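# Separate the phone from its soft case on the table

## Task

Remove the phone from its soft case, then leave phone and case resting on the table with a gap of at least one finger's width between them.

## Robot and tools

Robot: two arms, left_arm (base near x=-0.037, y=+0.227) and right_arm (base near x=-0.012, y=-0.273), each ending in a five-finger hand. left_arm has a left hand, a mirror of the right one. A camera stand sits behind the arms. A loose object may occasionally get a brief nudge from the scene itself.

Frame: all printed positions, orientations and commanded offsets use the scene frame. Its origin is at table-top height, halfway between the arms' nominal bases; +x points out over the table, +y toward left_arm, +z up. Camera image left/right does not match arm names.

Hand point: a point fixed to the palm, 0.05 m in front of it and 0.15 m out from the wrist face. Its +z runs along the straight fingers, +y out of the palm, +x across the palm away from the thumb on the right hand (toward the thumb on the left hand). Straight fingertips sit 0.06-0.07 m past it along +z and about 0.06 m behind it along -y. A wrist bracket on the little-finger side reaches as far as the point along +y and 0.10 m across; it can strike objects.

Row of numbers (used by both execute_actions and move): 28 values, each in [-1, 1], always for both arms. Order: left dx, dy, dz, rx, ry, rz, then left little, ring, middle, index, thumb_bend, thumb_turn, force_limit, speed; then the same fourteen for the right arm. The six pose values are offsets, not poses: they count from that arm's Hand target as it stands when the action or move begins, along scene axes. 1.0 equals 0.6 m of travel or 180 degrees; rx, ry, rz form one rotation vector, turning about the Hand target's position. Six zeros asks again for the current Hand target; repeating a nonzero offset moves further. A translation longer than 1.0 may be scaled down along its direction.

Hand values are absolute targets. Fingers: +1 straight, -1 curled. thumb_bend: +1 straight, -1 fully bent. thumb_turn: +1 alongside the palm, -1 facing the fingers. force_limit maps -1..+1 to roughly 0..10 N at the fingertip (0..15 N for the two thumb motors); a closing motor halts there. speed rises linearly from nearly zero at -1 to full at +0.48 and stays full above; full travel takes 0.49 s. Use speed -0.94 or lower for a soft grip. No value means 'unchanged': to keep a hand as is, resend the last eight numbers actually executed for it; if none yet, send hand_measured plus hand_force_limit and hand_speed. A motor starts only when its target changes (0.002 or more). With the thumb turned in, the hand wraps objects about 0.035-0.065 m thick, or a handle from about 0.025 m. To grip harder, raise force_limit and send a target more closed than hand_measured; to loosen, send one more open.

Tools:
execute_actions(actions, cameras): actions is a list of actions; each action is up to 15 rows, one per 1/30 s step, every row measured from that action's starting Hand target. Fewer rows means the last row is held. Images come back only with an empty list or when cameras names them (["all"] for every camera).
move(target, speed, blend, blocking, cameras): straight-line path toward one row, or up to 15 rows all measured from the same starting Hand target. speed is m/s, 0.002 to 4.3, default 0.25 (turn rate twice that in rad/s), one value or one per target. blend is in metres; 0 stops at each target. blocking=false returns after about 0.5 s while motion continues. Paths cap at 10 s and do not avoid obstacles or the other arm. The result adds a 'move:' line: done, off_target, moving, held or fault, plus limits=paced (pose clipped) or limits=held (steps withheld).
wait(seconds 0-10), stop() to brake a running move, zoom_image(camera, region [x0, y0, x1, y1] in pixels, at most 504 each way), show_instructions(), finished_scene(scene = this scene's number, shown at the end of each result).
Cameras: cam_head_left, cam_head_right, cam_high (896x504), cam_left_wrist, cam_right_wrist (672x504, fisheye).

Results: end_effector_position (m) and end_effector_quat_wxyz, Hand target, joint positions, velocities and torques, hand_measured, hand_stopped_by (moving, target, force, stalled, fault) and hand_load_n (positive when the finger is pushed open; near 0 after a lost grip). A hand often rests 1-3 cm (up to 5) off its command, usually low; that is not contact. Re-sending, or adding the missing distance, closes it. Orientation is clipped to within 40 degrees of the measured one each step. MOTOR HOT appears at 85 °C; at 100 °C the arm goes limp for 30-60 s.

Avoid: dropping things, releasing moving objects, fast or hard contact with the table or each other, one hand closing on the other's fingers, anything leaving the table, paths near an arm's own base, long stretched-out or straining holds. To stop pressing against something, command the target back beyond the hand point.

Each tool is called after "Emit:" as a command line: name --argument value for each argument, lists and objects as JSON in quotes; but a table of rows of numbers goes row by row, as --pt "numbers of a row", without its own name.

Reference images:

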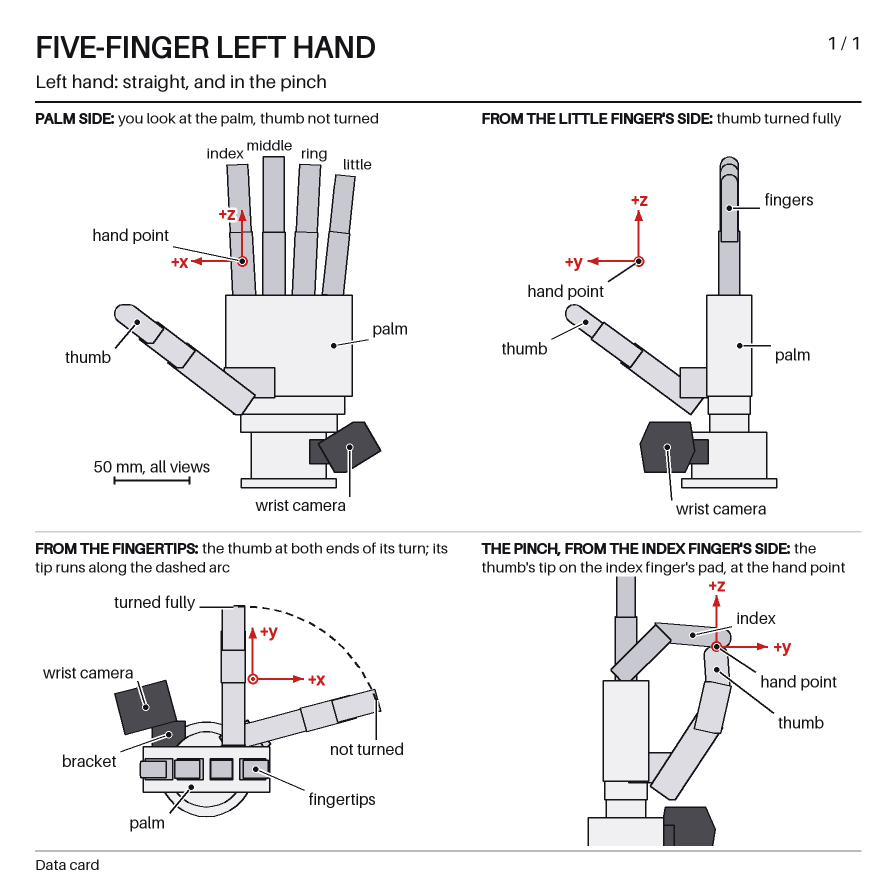

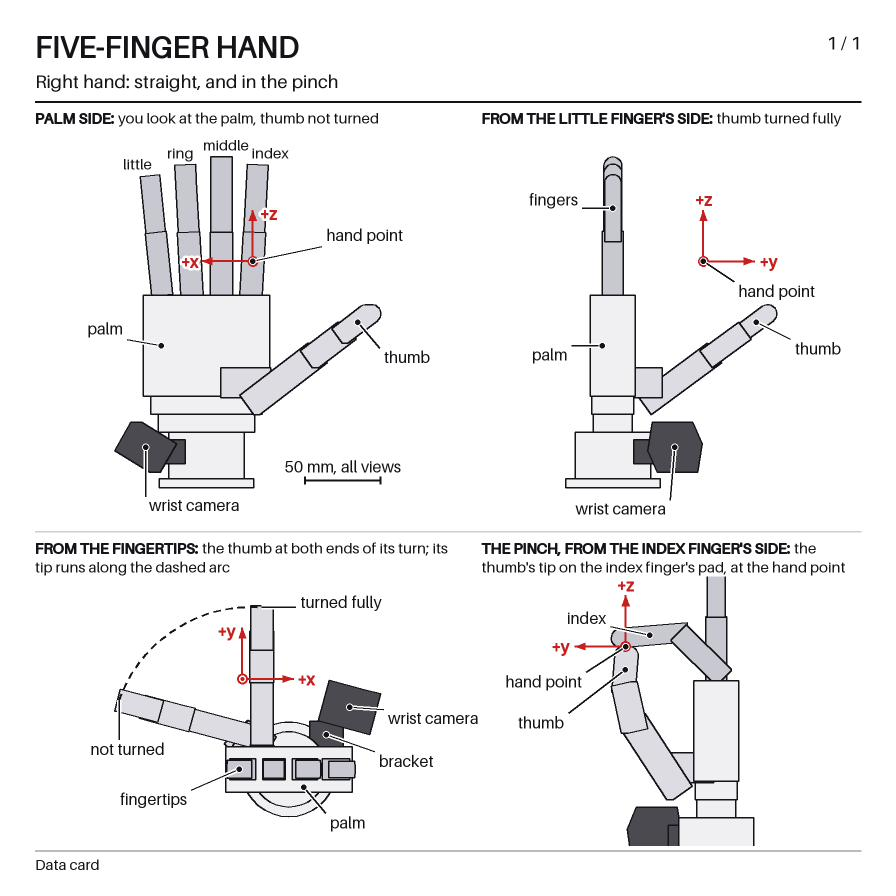

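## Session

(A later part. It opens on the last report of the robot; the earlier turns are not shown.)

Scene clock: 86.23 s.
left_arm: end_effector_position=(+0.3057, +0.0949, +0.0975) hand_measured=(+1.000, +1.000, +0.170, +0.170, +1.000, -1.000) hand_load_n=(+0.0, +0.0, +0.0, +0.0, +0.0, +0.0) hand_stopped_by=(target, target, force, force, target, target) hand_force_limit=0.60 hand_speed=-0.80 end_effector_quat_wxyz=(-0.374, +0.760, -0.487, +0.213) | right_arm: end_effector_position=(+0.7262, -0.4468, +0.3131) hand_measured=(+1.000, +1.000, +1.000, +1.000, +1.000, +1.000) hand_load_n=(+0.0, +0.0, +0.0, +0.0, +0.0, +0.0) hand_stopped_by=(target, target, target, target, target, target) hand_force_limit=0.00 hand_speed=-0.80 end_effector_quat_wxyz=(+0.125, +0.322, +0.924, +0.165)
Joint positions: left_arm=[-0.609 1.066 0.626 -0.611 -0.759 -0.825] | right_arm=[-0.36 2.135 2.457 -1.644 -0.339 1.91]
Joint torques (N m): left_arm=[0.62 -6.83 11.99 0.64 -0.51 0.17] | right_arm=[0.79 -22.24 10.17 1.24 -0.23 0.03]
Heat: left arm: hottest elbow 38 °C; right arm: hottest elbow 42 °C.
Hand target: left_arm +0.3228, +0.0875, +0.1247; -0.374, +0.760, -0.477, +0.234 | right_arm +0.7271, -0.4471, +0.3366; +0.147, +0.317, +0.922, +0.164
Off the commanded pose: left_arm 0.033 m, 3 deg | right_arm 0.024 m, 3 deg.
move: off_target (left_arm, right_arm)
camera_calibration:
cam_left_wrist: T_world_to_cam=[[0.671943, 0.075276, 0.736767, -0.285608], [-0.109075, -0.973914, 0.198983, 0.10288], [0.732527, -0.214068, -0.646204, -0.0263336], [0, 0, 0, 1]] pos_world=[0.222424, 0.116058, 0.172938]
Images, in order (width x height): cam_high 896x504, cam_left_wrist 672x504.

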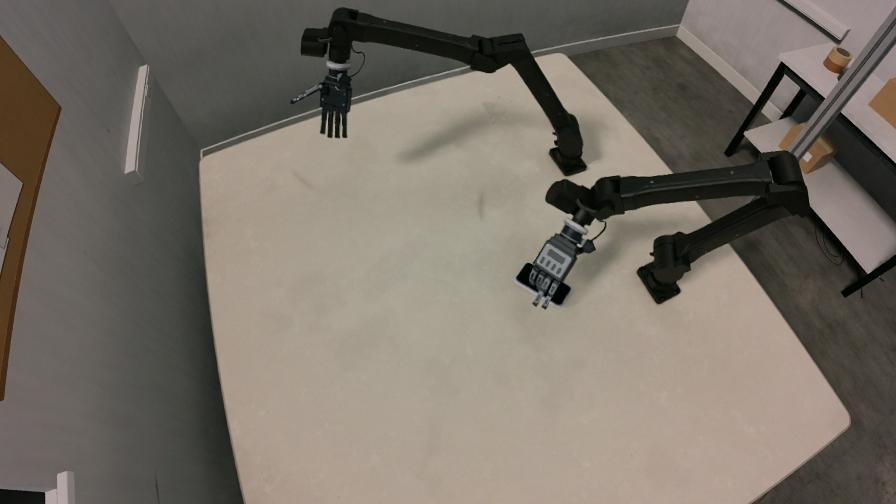

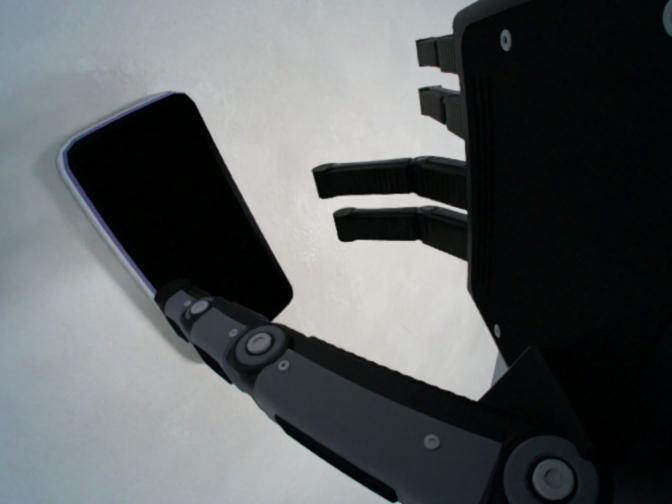

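Emit:
move --pt "0 0 0.083 0 0 0 1 1 0.5 0.5 1 -1 0.4 -0.5 -0.1 0.06 0 -0.05 -0.03 0.07 1 1 1 1 1 1 0 -0.8" --pt "-0.121 0.304 0.159 0 0 0 1 1 0.5 0.5 1 -1 0.4 -0.5 -0.378 0.245 0 -0.23 -0.143 0.334 1 1 1 1 1 1 0 -0.8" --speed 0.3 --blend '[0.03,0]' --cameras '["cam_high","cam_left_wrist","cam_head_left","cam_head_right"]'

Emit:
zoom_image --camera "cam_high" --region '[490, 240, 570, 320]'

Emit:
zoom_image --camera "cam_head_right" --region '[430, 210, 530, 290]'

Emit:
zoom_image --camera "cam_head_left" --region '[430, 210, 530, 290]'

Scene clock: 96.97 s.
left_arm: end_effector_position=(+0.2516, +0.2662, +0.2153) hand_measured=(+1.000, +1.000, +0.500, +0.500, +1.000, -1.000) hand_load_n=(+0.0, +0.0, +0.0, +0.0, +0.0, +0.0) hand_stopped_by=(target, target, target, target, target, target) hand_force_limit=0.40 hand_speed=-0.50 end_effector_quat_wxyz=(-0.369, +0.762, -0.477, +0.235) | right_arm: end_effector_position=(+0.4988, -0.3057, +0.3251) hand_measured=(+1.000, +1.000, +1.000, +1.000, +1.000, +1.000) hand_load_n=(+0.0, +0.0, +0.5, +0.0, +0.0, +0.0) hand_stopped_by=(target, target, target, target, target, target) hand_force_limit=0.00 hand_speed=-0.80 end_effector_quat_wxyz=(+0.316, -0.272, +0.908, -0.033)
Joint positions: left_arm=[0.099 0.551 0.664 -0.808 -0.268 -0.225] | right_arm=[-0.276 1.337 1.399 -1.043 -0.28 0.783]
Joint torques (N m): left_arm=[0.85 -1.32 9.73 1.2 -0.11 0.18] | right_arm=[1.49 -11.75 9.26 2.59 -0.27 -0.06]
Heat: left arm: hottest elbow 39 °C; right arm: hottest elbow 42 °C.
Hand target: left_arm +0.2502, +0.2698, +0.2198; -0.374, +0.760, -0.477, +0.234 | right_arm +0.5003, -0.3002, +0.3366; +0.333, -0.283, +0.898, -0.043
Off the commanded pose: left_arm 0.006 m, 1 deg | right_arm 0.013 m, 3 deg.
move: off_target (right_arm)
camera_calibration:
cam_left_wrist: T_world_to_cam=[[0.645328, 0.101142, 0.75718, -0.353572], [-0.11637, -0.966612, 0.228298, 0.233956], [0.75499, -0.23544, -0.612012, 0.118785], [0, 0, 0, 1]] pos_world=[0.165714, 0.289872, 0.287004]
Images, in order (width x height): cam_head_left 896x504, cam_head_right 896x504, cam_high 896x504, cam_left_wrist 672x504.

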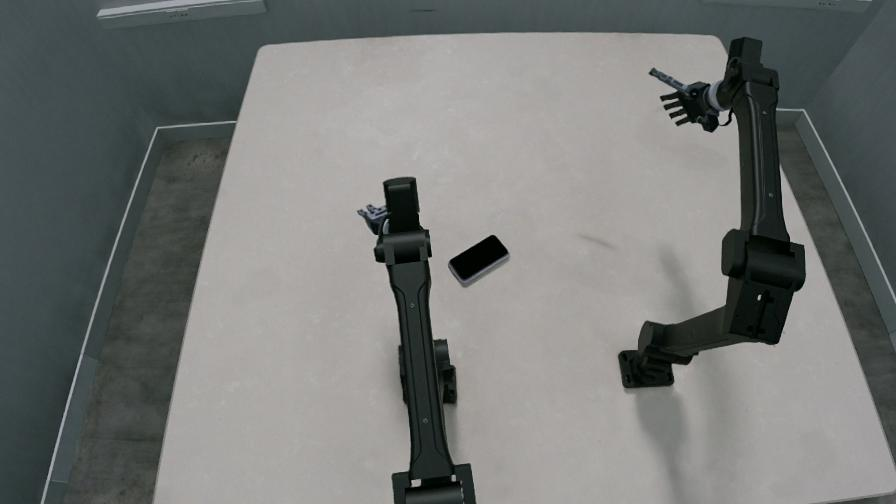

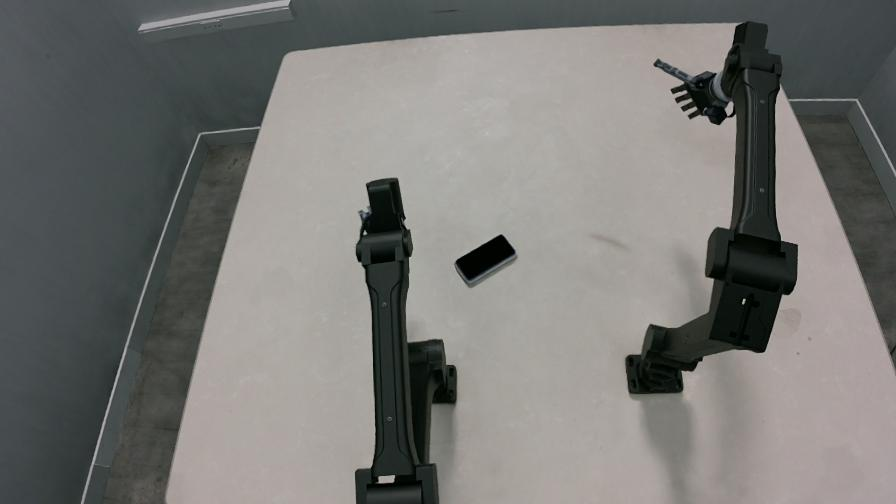

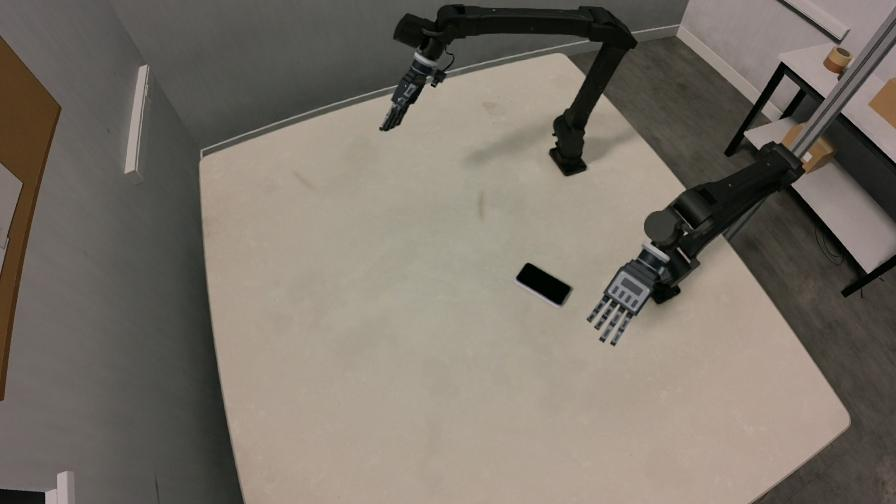

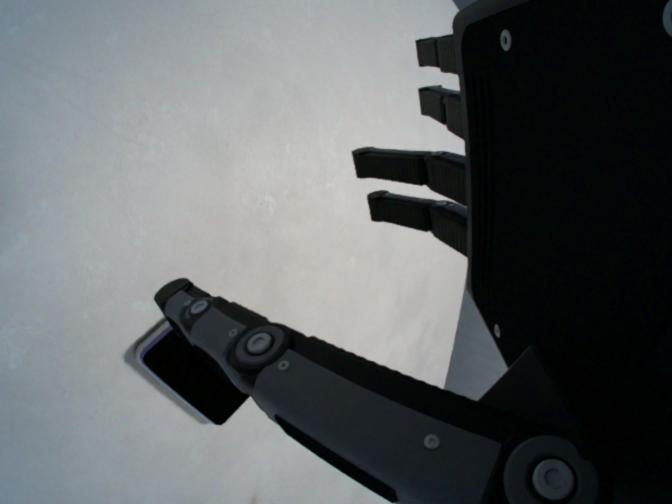

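Scaled by 6.300 from the camera's 896x504 image, which has a finer 1280x720 frame.

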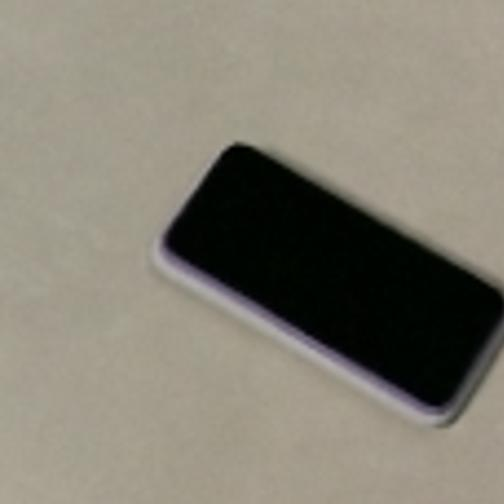

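Scaled by 5.040 from the camera's 896x504 image, which has a finer 1280x720 frame.

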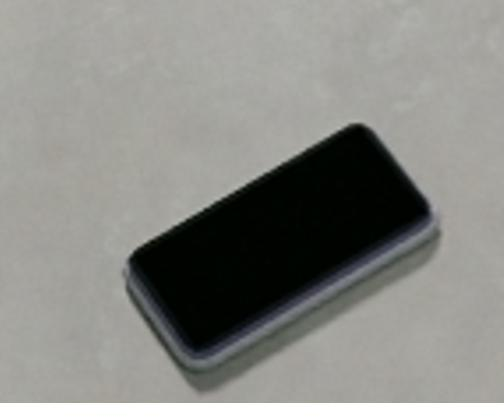

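Scaled by 5.040 from the camera's 896x504 image, which has a finer 1280x720 frame.

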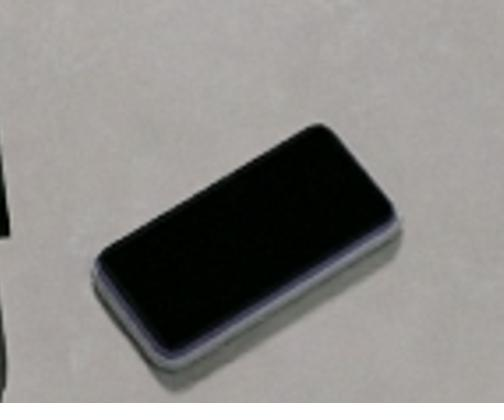

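Emit:
move --target '[0,0,0,0,0,0,1,1,0.5,0.5,1,-1,0.4,-0.5,-0.3305,0.628,-0.344,-0.2267,-0.1578,0.3644,1,1,0.5,0.5,1,-1,0.4,0]' --speed 0.25 --cameras '["cam_high","cam_right_wrist","cam_head_left","cam_head_right"]'

Emit:
zoom_image --camera "cam_high" --region '[490, 220, 590, 320]'

Scene clock: 106.17 s.
left_arm: end_effector_position=(+0.2516, +0.2662, +0.2153) hand_measured=(+1.000, +1.000, +0.500, +0.500, +1.000, -1.000) hand_load_n=(+0.0, +0.0, +0.0, +0.0, +0.0, +0.0) hand_stopped_by=(target, target, target, target, target, target) hand_force_limit=0.40 hand_speed=-0.50 end_effector_quat_wxyz=(-0.369, +0.762, -0.477, +0.235) | right_arm: end_effector_position=(+0.2990, +0.0688, +0.1258) hand_measured=(+1.000, +1.000, +0.500, +0.500, +1.000, -1.000) hand_load_n=(+0.0, +0.0, +0.0, +0.0, +0.5, +0.0) hand_stopped_by=(target, target, target, target, target, target) hand_force_limit=0.40 hand_speed=0.00 end_effector_quat_wxyz=(-0.374, +0.785, -0.447, +0.211)
Joint positions: left_arm=[0.099 0.551 0.664 -0.808 -0.268 -0.224] | right_arm=[0.855 1.189 0.745 -0.26 0.231 0.198]
Joint torques (N m): left_arm=[0.85 -1.44 9.69 1.02 -0.12 0.17] | right_arm=[1.44 -6.77 9.17 3.08 0.33 -0.11]
Heat: left arm: hottest elbow 39 °C; right arm: hottest elbow 43 °C.
Hand target: left_arm +0.2502, +0.2699, +0.2198; -0.374, +0.760, -0.477, +0.234 | right_arm +0.3019, +0.0767, +0.1304; -0.385, +0.784, -0.438, +0.215
Off the commanded pose: left_arm 0.006 m, 1 deg | right_arm 0.009 m, 2 deg.
move: done
camera_calibration:
cam_right_wrist: T_world_to_cam=[[-0.404804, -0.540902, -0.737265, 0.252262], [-0.880306, 0.448652, 0.154184, 0.213933], [0.247376, 0.711433, -0.657775, 0.0822956], [0, 0, 0, 1]] pos_world=[0.270086, -0.0180802, 0.207131]
Images, in order (width x height): cam_head_left 896x504, cam_head_right 896x504, cam_high 896x504, cam_right_wrist 672x504.

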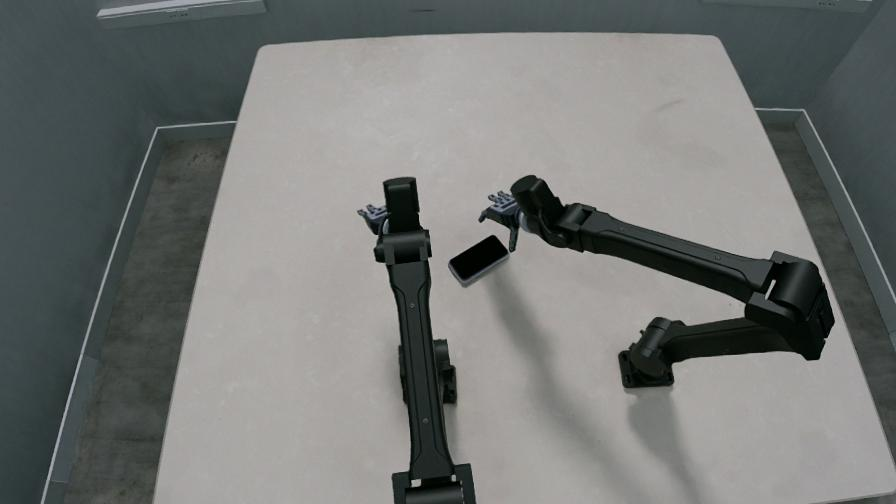

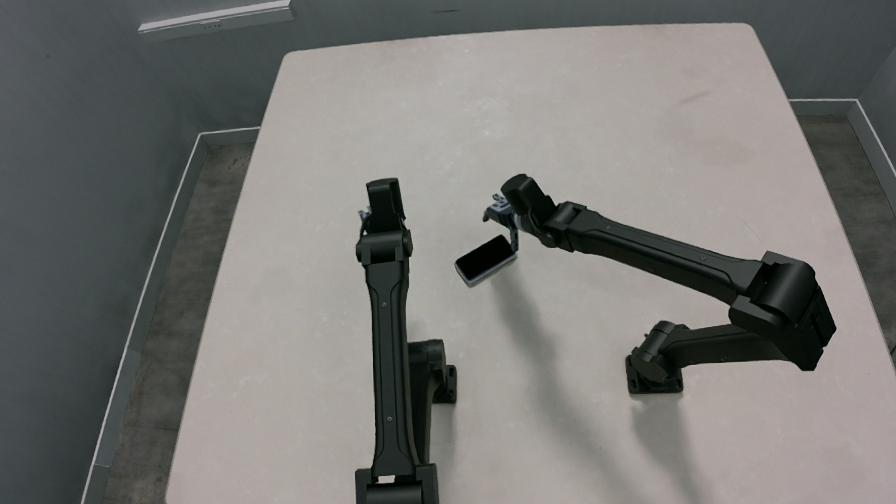

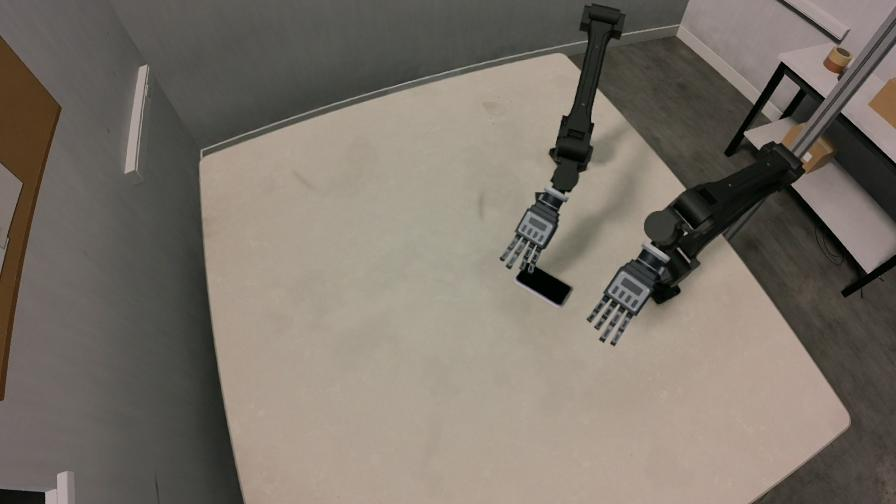

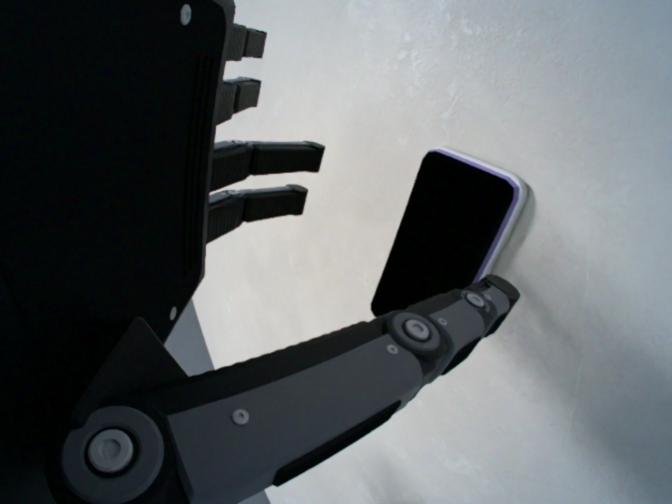

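Scaled by 5.040 from the camera's 896x504 image, which has a finer 1280x720 frame.

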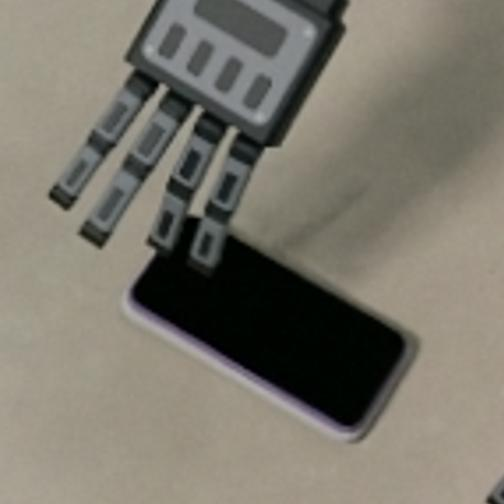

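Emit:
move --target '[0,0,0,0,0,0,1,1,0.5,0.5,1,-1,0.4,-0.5,0.011,0.007,-0.114,0,0,0,1,1,0.5,0.5,1,-1,0.4,0]' --speed 0.12 --cameras '["cam_high","cam_right_wrist","cam_head_left"]'

Emit:
zoom_image --camera "cam_high" --region '[490, 220, 590, 320]'

Emit:
zoom_image --camera "cam_right_wrist" --region '[280, 50, 600, 370]'

Scene clock: 110.37 s.
left_arm: end_effector_position=(+0.2516, +0.2662, +0.2153) hand_measured=(+1.000, +1.000, +0.500, +0.500, +1.000, -1.000) hand_load_n=(+0.5, +0.0, +0.0, +0.0, +0.0, +0.0) hand_stopped_by=(target, target, target, target, target, target) hand_force_limit=0.40 hand_speed=-0.50 end_effector_quat_wxyz=(-0.369, +0.762, -0.477, +0.235) | right_arm: end_effector_position=(+0.3056, +0.0757, +0.0595) hand_measured=(+1.000, +1.000, +0.500, +0.500, +1.000, -1.000) hand_load_n=(+0.0, +0.0, +0.0, +0.0, +0.0, +0.0) hand_stopped_by=(target, target, target, target, target, target) hand_force_limit=0.40 hand_speed=0.00 end_effector_quat_wxyz=(-0.376, +0.785, -0.445, +0.212)
Joint positions: left_arm=[0.099 0.551 0.664 -0.808 -0.268 -0.224] | right_arm=[0.855 1.334 0.66 -0.026 0.231 0.193]
Joint torques (N m): left_arm=[0.67 -1.67 9.7 1.16 -0.13 0.17] | right_arm=[1.03 -7.82 7.76 3.17 0.13 -0.07]
Heat: left arm: hottest elbow 40 °C; right arm: hottest elbow 43 °C.
Hand target: left_arm +0.2502, +0.2699, +0.2198; -0.374, +0.760, -0.477, +0.234 | right_arm +0.3085, +0.0809, +0.0618; -0.385, +0.784, -0.438, +0.215
Off the commanded pose: left_arm 0.006 m, 1 deg | right_arm 0.006 m, 1 deg.
move: done
camera_calibration:
cam_right_wrist: T_world_to_cam=[[-0.399675, -0.541804, -0.739397, 0.208371], [-0.882343, 0.446025, 0.150112, 0.227871], [0.248458, 0.712398, -0.656322, 0.0316418], [0, 0, 0, 1]] pos_world=[0.276479, -0.0112811, 0.14063]
Images, in order (width x height): cam_head_left 896x504, cam_high 896x504, cam_right_wrist 672x504.

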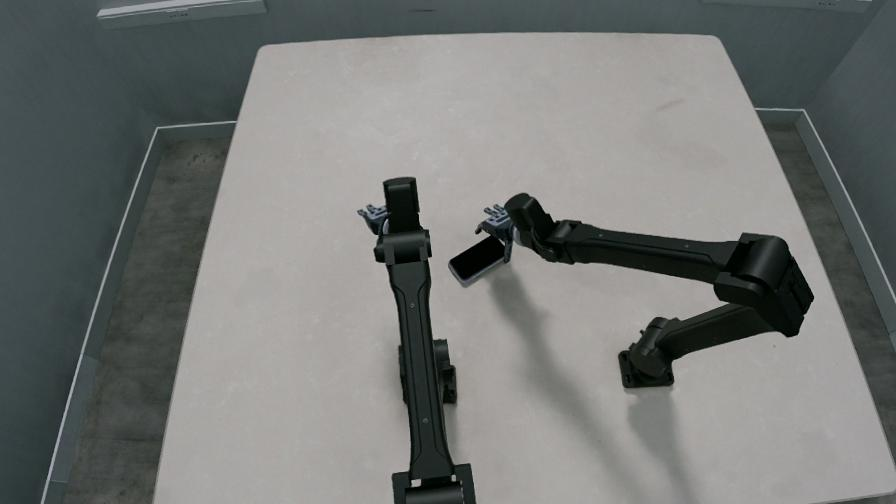

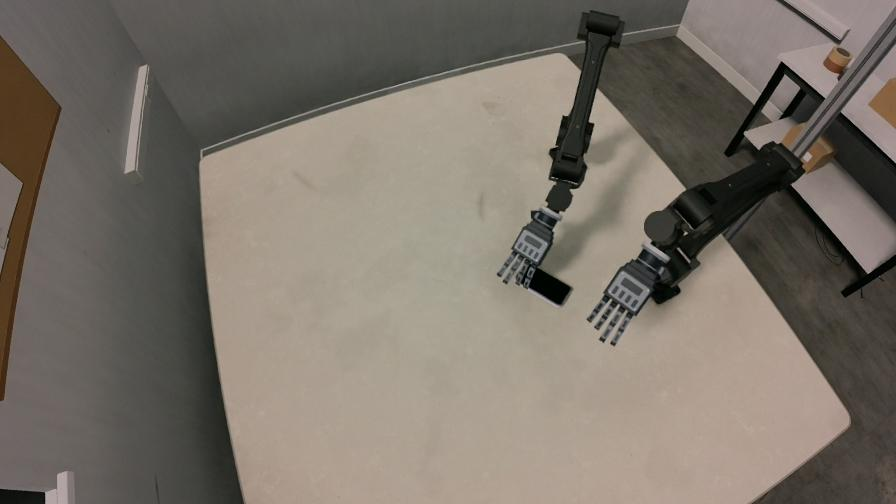

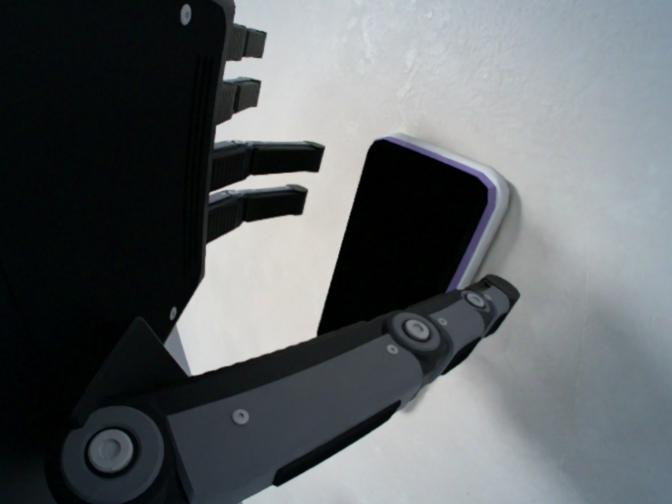

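Scaled by 5.040 from the camera's 896x504 image, which has a finer 1280x720 frame.

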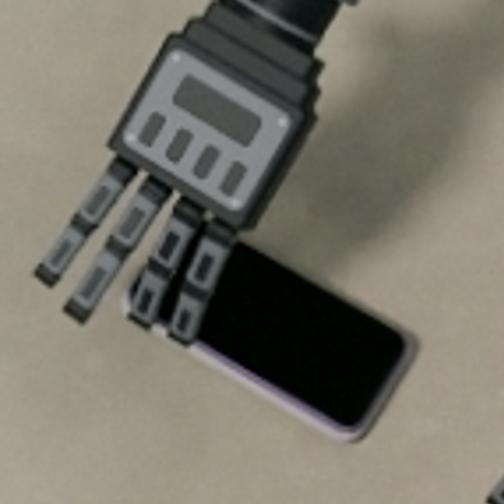

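Scaled by 1.575 from the camera's 672x504 image, which has a finer 960x720 frame.

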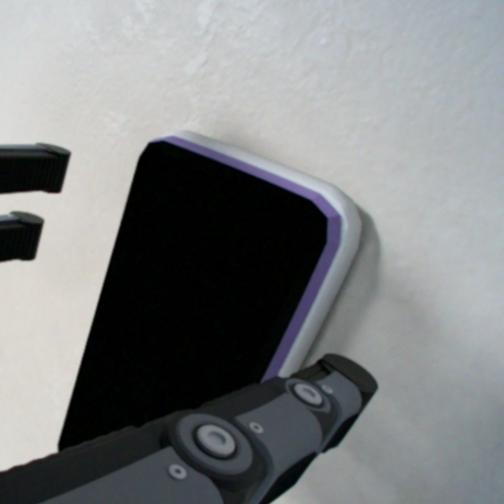

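Emit:
move --target '[0,0,0,0,0,0,1,1,0.5,0.5,1,-1,0.4,-0.5,0,0,-0.033,0,0,0,1,1,0.5,0.5,1,-1,0.4,0]' --speed 0.08 --cameras '["cam_right_wrist","cam_high"]'

Scene clock: 114.77 s.
left_arm: end_effector_position=(+0.2516, +0.2662, +0.2153) hand_measured=(+1.000, +1.000, +0.500, +0.500, +1.000, -1.000) hand_load_n=(+0.0, +0.0, +0.0, +0.0, +0.0, +0.0) hand_stopped_by=(target, target, target, target, target, target) hand_force_limit=0.40 hand_speed=-0.50 end_effector_quat_wxyz=(-0.369, +0.762, -0.477, +0.235) | right_arm: end_effector_position=(+0.3061, +0.0762, +0.0407) hand_measured=(+1.000, +1.000, +0.500, +0.500, +1.000, -1.000) hand_load_n=(+0.0, +0.0, +0.0, +0.0, +0.0, +0.0) hand_stopped_by=(target, target, target, target, target, target) hand_force_limit=0.40 hand_speed=0.00 end_effector_quat_wxyz=(-0.377, +0.784, -0.445, +0.212)
Joint positions: left_arm=[0.099 0.551 0.664 -0.808 -0.268 -0.224] | right_arm=[0.855 1.379 0.636 0.044 0.231 0.193]
Joint torques (N m): left_arm=[0.56 -1.2 9.69 1.07 -0.11 0.18] | right_arm=[0.97 -8 7.3 3 0.13 -0.08]
Heat: left arm: hottest elbow 40 °C; right arm: hottest elbow 43 °C.
Hand target: left_arm +0.2502, +0.2699, +0.2198; -0.374, +0.760, -0.477, +0.234 | right_arm +0.3084, +0.0809, +0.0419; -0.385, +0.784, -0.438, +0.215
Off the commanded pose: left_arm 0.006 m, 1 deg | right_arm 0.005 m, 1 deg.
move: done
camera_calibration:
cam_right_wrist: T_world_to_cam=[[-0.398743, -0.540697, -0.740709, 0.194563], [-0.882504, 0.445877, 0.149597, 0.230914], [0.249379, 0.71333, -0.654958, 0.0184032], [0, 0, 0, 1]] pos_world=[0.276774, -0.0108868, 0.121624]
Images, in order (width x height): cam_high 896x504, cam_right_wrist 672x504.

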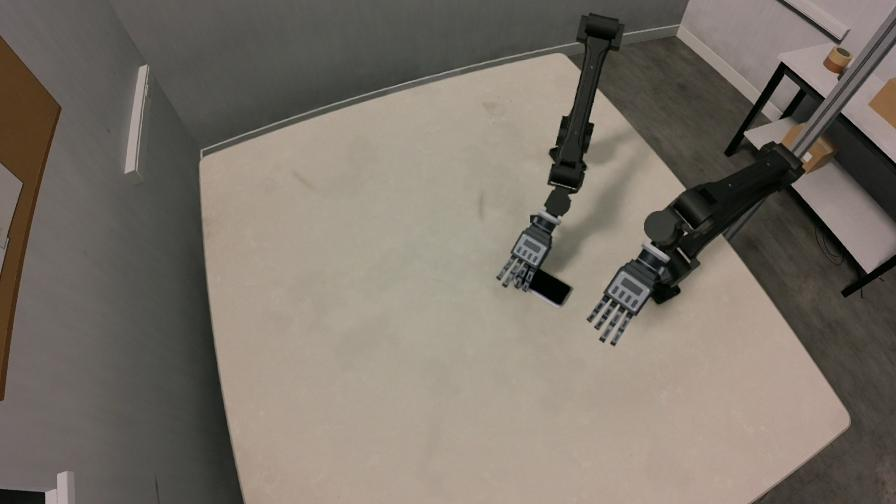

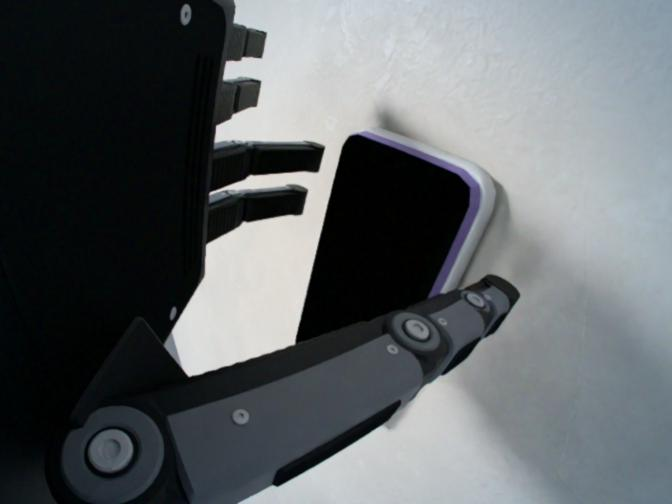

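Emit:
move --target '[0,0,0,0,0,0,1,1,0.5,0.5,1,-1,0.4,-0.5,0,0,-0.0245,0,0,0,1,1,0.5,0.5,1,-1,0.4,0]' --speed 0.06 --cameras '["cam_right_wrist","cam_head_left"]'

Scene clock: 116.40 s.
left_arm: end_effector_position=(+0.2516, +0.2662, +0.2153) hand_measured=(+1.000, +1.000, +0.500, +0.500, +1.000, -1.000) hand_load_n=(+0.0, +0.0, +0.0, +0.0, +0.0, +0.0) hand_stopped_by=(target, target, target, target, target, target) hand_force_limit=0.40 hand_speed=-0.50 end_effector_quat_wxyz=(-0.369, +0.762, -0.477, +0.235) | right_arm: end_effector_position=(+0.3064, +0.0766, +0.0266) hand_measured=(+1.000, +1.000, +0.500, +0.500, +1.000, -1.000) hand_load_n=(+0.0, +0.0, +0.0, +0.0, +0.0, +0.0) hand_stopped_by=(target, target, target, target, target, target) hand_force_limit=0.40 hand_speed=0.00 end_effector_quat_wxyz=(-0.377, +0.784, -0.445, +0.212)
Joint positions: left_arm=[0.099 0.551 0.664 -0.808 -0.268 -0.224] | right_arm=[0.855 1.416 0.621 0.098 0.231 0.193]
Joint torques (N m): left_arm=[0.79 -1.49 9.76 1.16 -0.14 0.17] | right_arm=[0.97 -8.18 6.94 3.12 0.12 -0.08]
Heat: left arm: hottest elbow 40 °C; right arm: hottest elbow 43 °C.
Hand target: left_arm +0.2502, +0.2699, +0.2198; -0.374, +0.760, -0.477, +0.234 | right_arm +0.3085, +0.0809, +0.0274; -0.385, +0.784, -0.438, +0.215
Off the commanded pose: left_arm 0.006 m, 1 deg | right_arm 0.005 m, 1 deg.
move: done
camera_calibration:
cam_right_wrist: T_world_to_cam=[[-0.397953, -0.539894, -0.741719, 0.184292], [-0.882684, 0.445657, 0.149193, 0.233244], [0.250004, 0.714076, -0.653907, 0.00860209], [0, 0, 0, 1]] pos_world=[0.27707, -0.0105912, 0.10752]
Images, in order (width x height): cam_head_left 896x504, cam_right_wrist 672x504.

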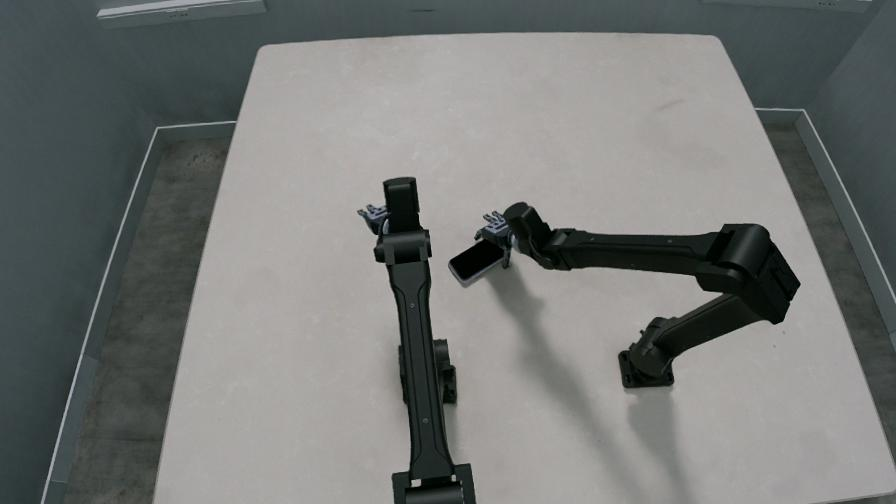

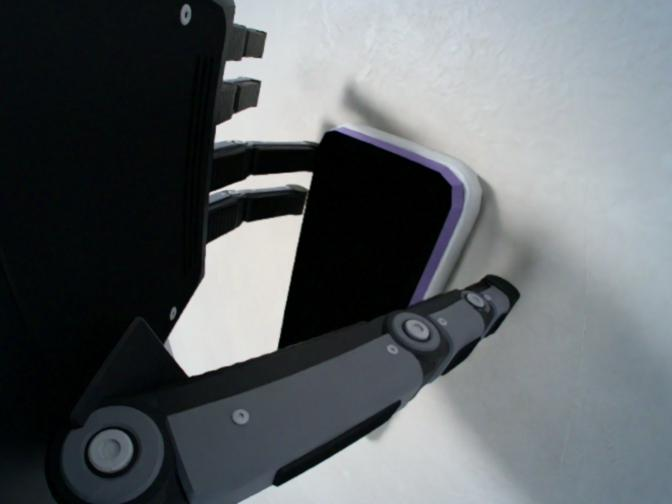

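Emit:
move --target '[0,0,0,0,0,0,1,1,0.5,0.5,1,-1,0.4,-0.5,0,0,-0.009,0,0,0,1,1,0.5,0.5,1,-1,0.4,0]' --speed 0.04 --cameras '["cam_right_wrist"]'

Emit:
zoom_image --camera "cam_right_wrist" --region '[200, 100, 552, 364]'

Scene clock: 118.03 s.
left_arm: end_effector_position=(+0.2516, +0.2662, +0.2153) hand_measured=(+1.000, +1.000, +0.500, +0.500, +1.000, -1.000) hand_load_n=(+0.0, +0.0, +0.0, -0.5, +0.0, +0.0) hand_stopped_by=(target, target, target, target, target, target) hand_force_limit=0.40 hand_speed=-0.50 end_effector_quat_wxyz=(-0.369, +0.762, -0.477, +0.235) | right_arm: end_effector_position=(+0.3077, +0.0781, +0.0242) hand_measured=(+1.000, +1.000, +0.500, +0.500, +1.000, -1.000) hand_load_n=(+0.0, +0.0, +0.0, +0.0, +0.0, +0.0) hand_stopped_by=(target, target, target, target, target, target) hand_force_limit=0.40 hand_speed=0.00 end_effector_quat_wxyz=(-0.381, +0.782, -0.444, +0.213)
Joint positions: left_arm=[0.099 0.551 0.664 -0.808 -0.268 -0.224] | right_arm=[0.855 1.426 0.618 0.119 0.231 0.193]
Joint torques (N m): left_arm=[1.03 -1.55 9.7 1.14 -0.12 0.18] | right_arm=[0.97 -7.94 6.6 2.96 0.12 -0.09]
Heat: left arm: hottest elbow 40 °C; right arm: hottest elbow 43 °C.
Hand target: left_arm +0.2502, +0.2699, +0.2198; -0.374, +0.760, -0.477, +0.234 | right_arm +0.3084, +0.0809, +0.0218; -0.385, +0.784, -0.438, +0.215
Off the commanded pose: left_arm 0.006 m, 1 deg | right_arm 0.004 m, 1 deg.
move: done
camera_calibration:
cam_right_wrist: T_world_to_cam=[[-0.394163, -0.535691, -0.746773, 0.182368], [-0.883426, 0.444855, 0.147179, 0.23446], [0.253364, 0.717732, -0.648589, 0.00418756], [0, 0, 0, 1]] pos_world=[0.27795, -0.0096132, 0.104396]
Images, in order (width x height): cam_right_wrist 672x504.

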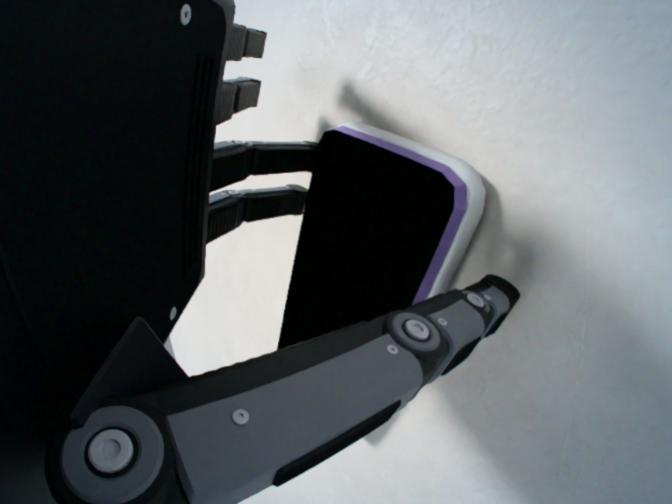

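Scaled by 1.432 from the camera's 672x504 image, which has a finer 960x720 frame.

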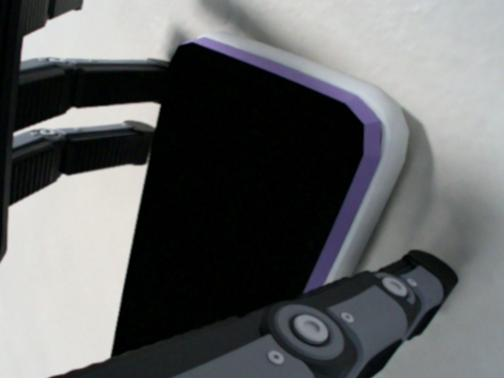

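Emit:
move --target '[0,0,0,0,0,0,1,1,0.5,0.5,1,-1,0.4,-0.5,0,0,0.002,0,0,0,1,1,-0.2,-0.2,1,-1,0.2,-0.85]' --speed 0.04 --cameras '["cam_right_wrist","cam_high"]'

Emit:
wait --seconds 1.5 --cameras '["cam_right_wrist","cam_head_left","cam_high"]'

Emit:
zoom_image --camera "cam_head_left" --region '[420, 190, 560, 310]'

Emit:
zoom_image --camera "cam_high" --region '[480, 210, 640, 350]'

Scene clock: 119.90 s.
left_arm: end_effector_position=(+0.2516, +0.2662, +0.2153) hand_measured=(+1.000, +1.000, +0.500, +0.500, +1.000, -1.000) hand_load_n=(+0.0, +0.0, +0.0, +0.0, +0.0, +0.0) hand_stopped_by=(target, target, target, target, target, target) hand_force_limit=0.40 hand_speed=-0.50 end_effector_quat_wxyz=(-0.369, +0.762, -0.477, +0.235) | right_arm: end_effector_position=(+0.3099, +0.0804, +0.0269) hand_measured=(+1.000, +1.000, +0.198, +0.184, +1.000, -1.000) hand_load_n=(+0.0, +0.0, +6.0, +7.0, +2.0, +0.0) hand_stopped_by=(target, target, force, force, target, target) hand_force_limit=0.20 hand_speed=-0.85 end_effector_quat_wxyz=(-0.387, +0.779, -0.444, +0.215)
Joint positions: left_arm=[0.099 0.551 0.664 -0.808 -0.268 -0.224] | right_arm=[0.855 1.426 0.618 0.135 0.232 0.193]
Joint torques (N m): left_arm=[0.62 -1.32 9.66 1.09 -0.11 0.16] | right_arm=[1.03 -8.23 6.78 2.21 0.11 -0.09]
Heat: left arm: hottest elbow 40 °C; right arm: hottest elbow 43 °C.
Hand target: left_arm +0.2502, +0.2699, +0.2198; -0.374, +0.760, -0.477, +0.234 | right_arm +0.3085, +0.0809, +0.0231; -0.385, +0.784, -0.438, +0.215
Off the commanded pose: left_arm 0.006 m, 1 deg | right_arm 0.004 m, 1 deg.
move: done
camera_calibration:
cam_right_wrist: T_world_to_cam=[[-0.386315, -0.527435, -0.756686, 0.183786], [-0.884933, 0.443283, 0.142808, 0.235713], [0.260104, 0.724785, -0.637991, 0.000694602], [0, 0, 0, 1]] pos_world=[0.279409, -0.0080557, 0.10585]
Images, in order (width x height): cam_high 896x504, cam_right_wrist 672x504.

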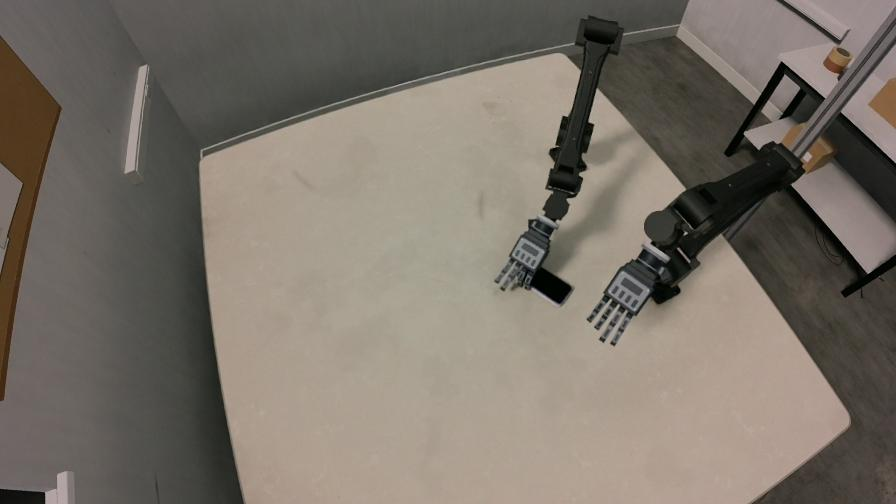

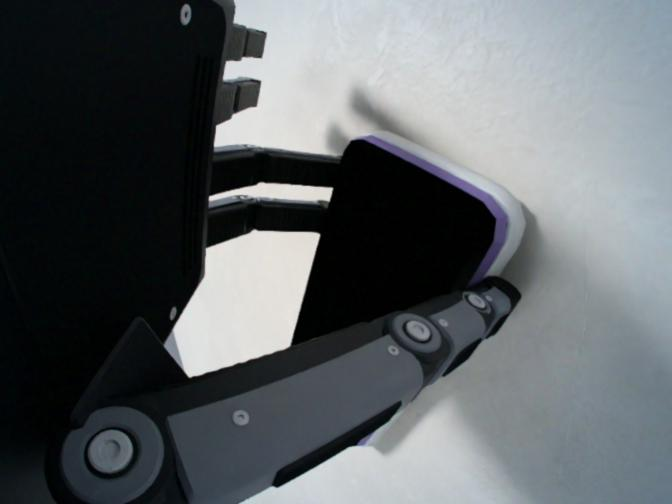

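Scene clock: 121.40 s.
left_arm: end_effector_position=(+0.2516, +0.2662, +0.2153) hand_measured=(+1.000, +1.000, +0.500, +0.500, +1.000, -1.000) hand_load_n=(+0.0, -0.5, +0.0, +0.0, +0.0, +0.0) hand_stopped_by=(target, target, target, target, target, target) hand_force_limit=0.40 hand_speed=-0.50 end_effector_quat_wxyz=(-0.369, +0.762, -0.477, +0.235) | right_arm: end_effector_position=(+0.3099, +0.0804, +0.0269) hand_measured=(+1.000, +1.000, +0.198, +0.184, +1.000, -1.000) hand_load_n=(+0.0, -0.5, +6.0, +7.0, +1.5, +0.5) hand_stopped_by=(target, target, force, force, target, target) hand_force_limit=0.20 hand_speed=-0.85 end_effector_quat_wxyz=(-0.387, +0.779, -0.444, +0.215)
Joint positions: left_arm=[0.099 0.551 0.664 -0.808 -0.268 -0.224] | right_arm=[0.855 1.426 0.618 0.135 0.232 0.193]
Joint torques (N m): left_arm=[0.85 -1.67 9.68 1.13 -0.12 0.19] | right_arm=[0.91 -8.12 6.76 2.22 0.11 -0.08]
Heat: left arm: hottest elbow 40 °C; right arm: hottest elbow 43 °C.
Hand target: left_arm +0.2502, +0.2699, +0.2198; -0.374, +0.760, -0.477, +0.234 | right_arm +0.3085, +0.0809, +0.0231; -0.385, +0.784, -0.438, +0.215
Off the commanded pose: left_arm 0.006 m, 1 deg | right_arm 0.004 m, 1 deg.
wait: 1.50 s; at rest by 0.17 s
camera_calibration:
cam_right_wrist: T_world_to_cam=[[-0.386315, -0.527435, -0.756686, 0.183786], [-0.884933, 0.443283, 0.142808, 0.235713], [0.260104, 0.724785, -0.637991, 0.000694602], [0, 0, 0, 1]] pos_world=[0.279409, -0.0080557, 0.10585]
Images, in order (width x height): cam_head_left 896x504, cam_high 896x504, cam_right_wrist 672x504.

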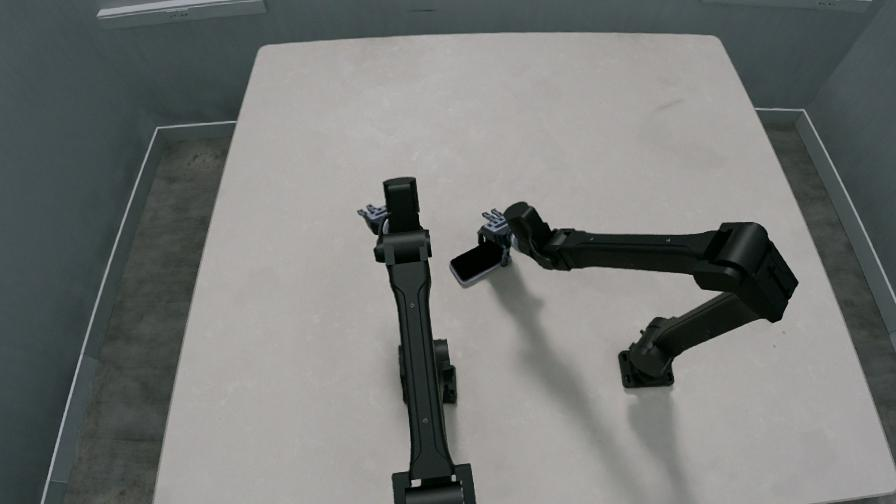

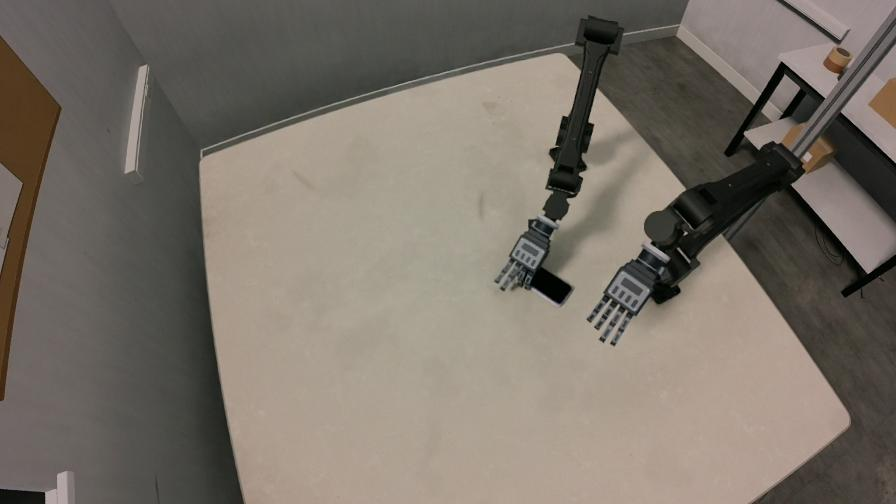

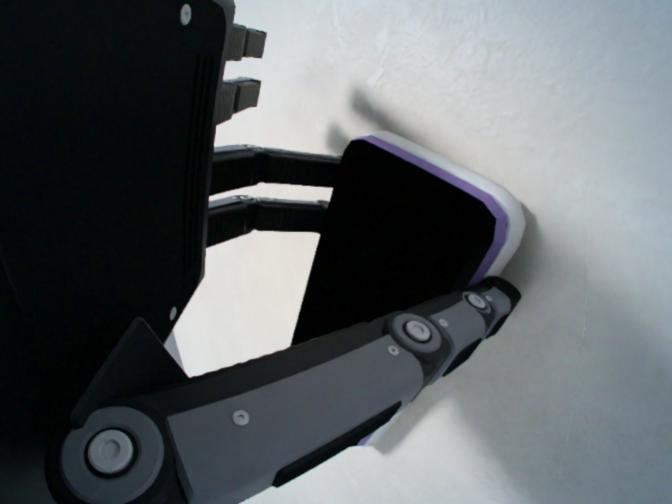

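Scaled by 3.600 from the camera's 896x504 image, which has a finer 1280x720 frame.

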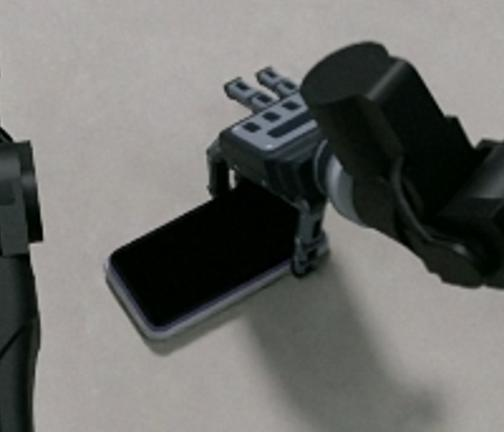

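Scaled by 3.150 from the camera's 896x504 image, which has a finer 1280x720 frame.

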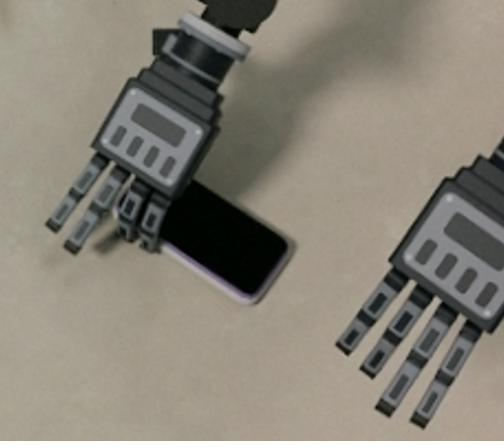

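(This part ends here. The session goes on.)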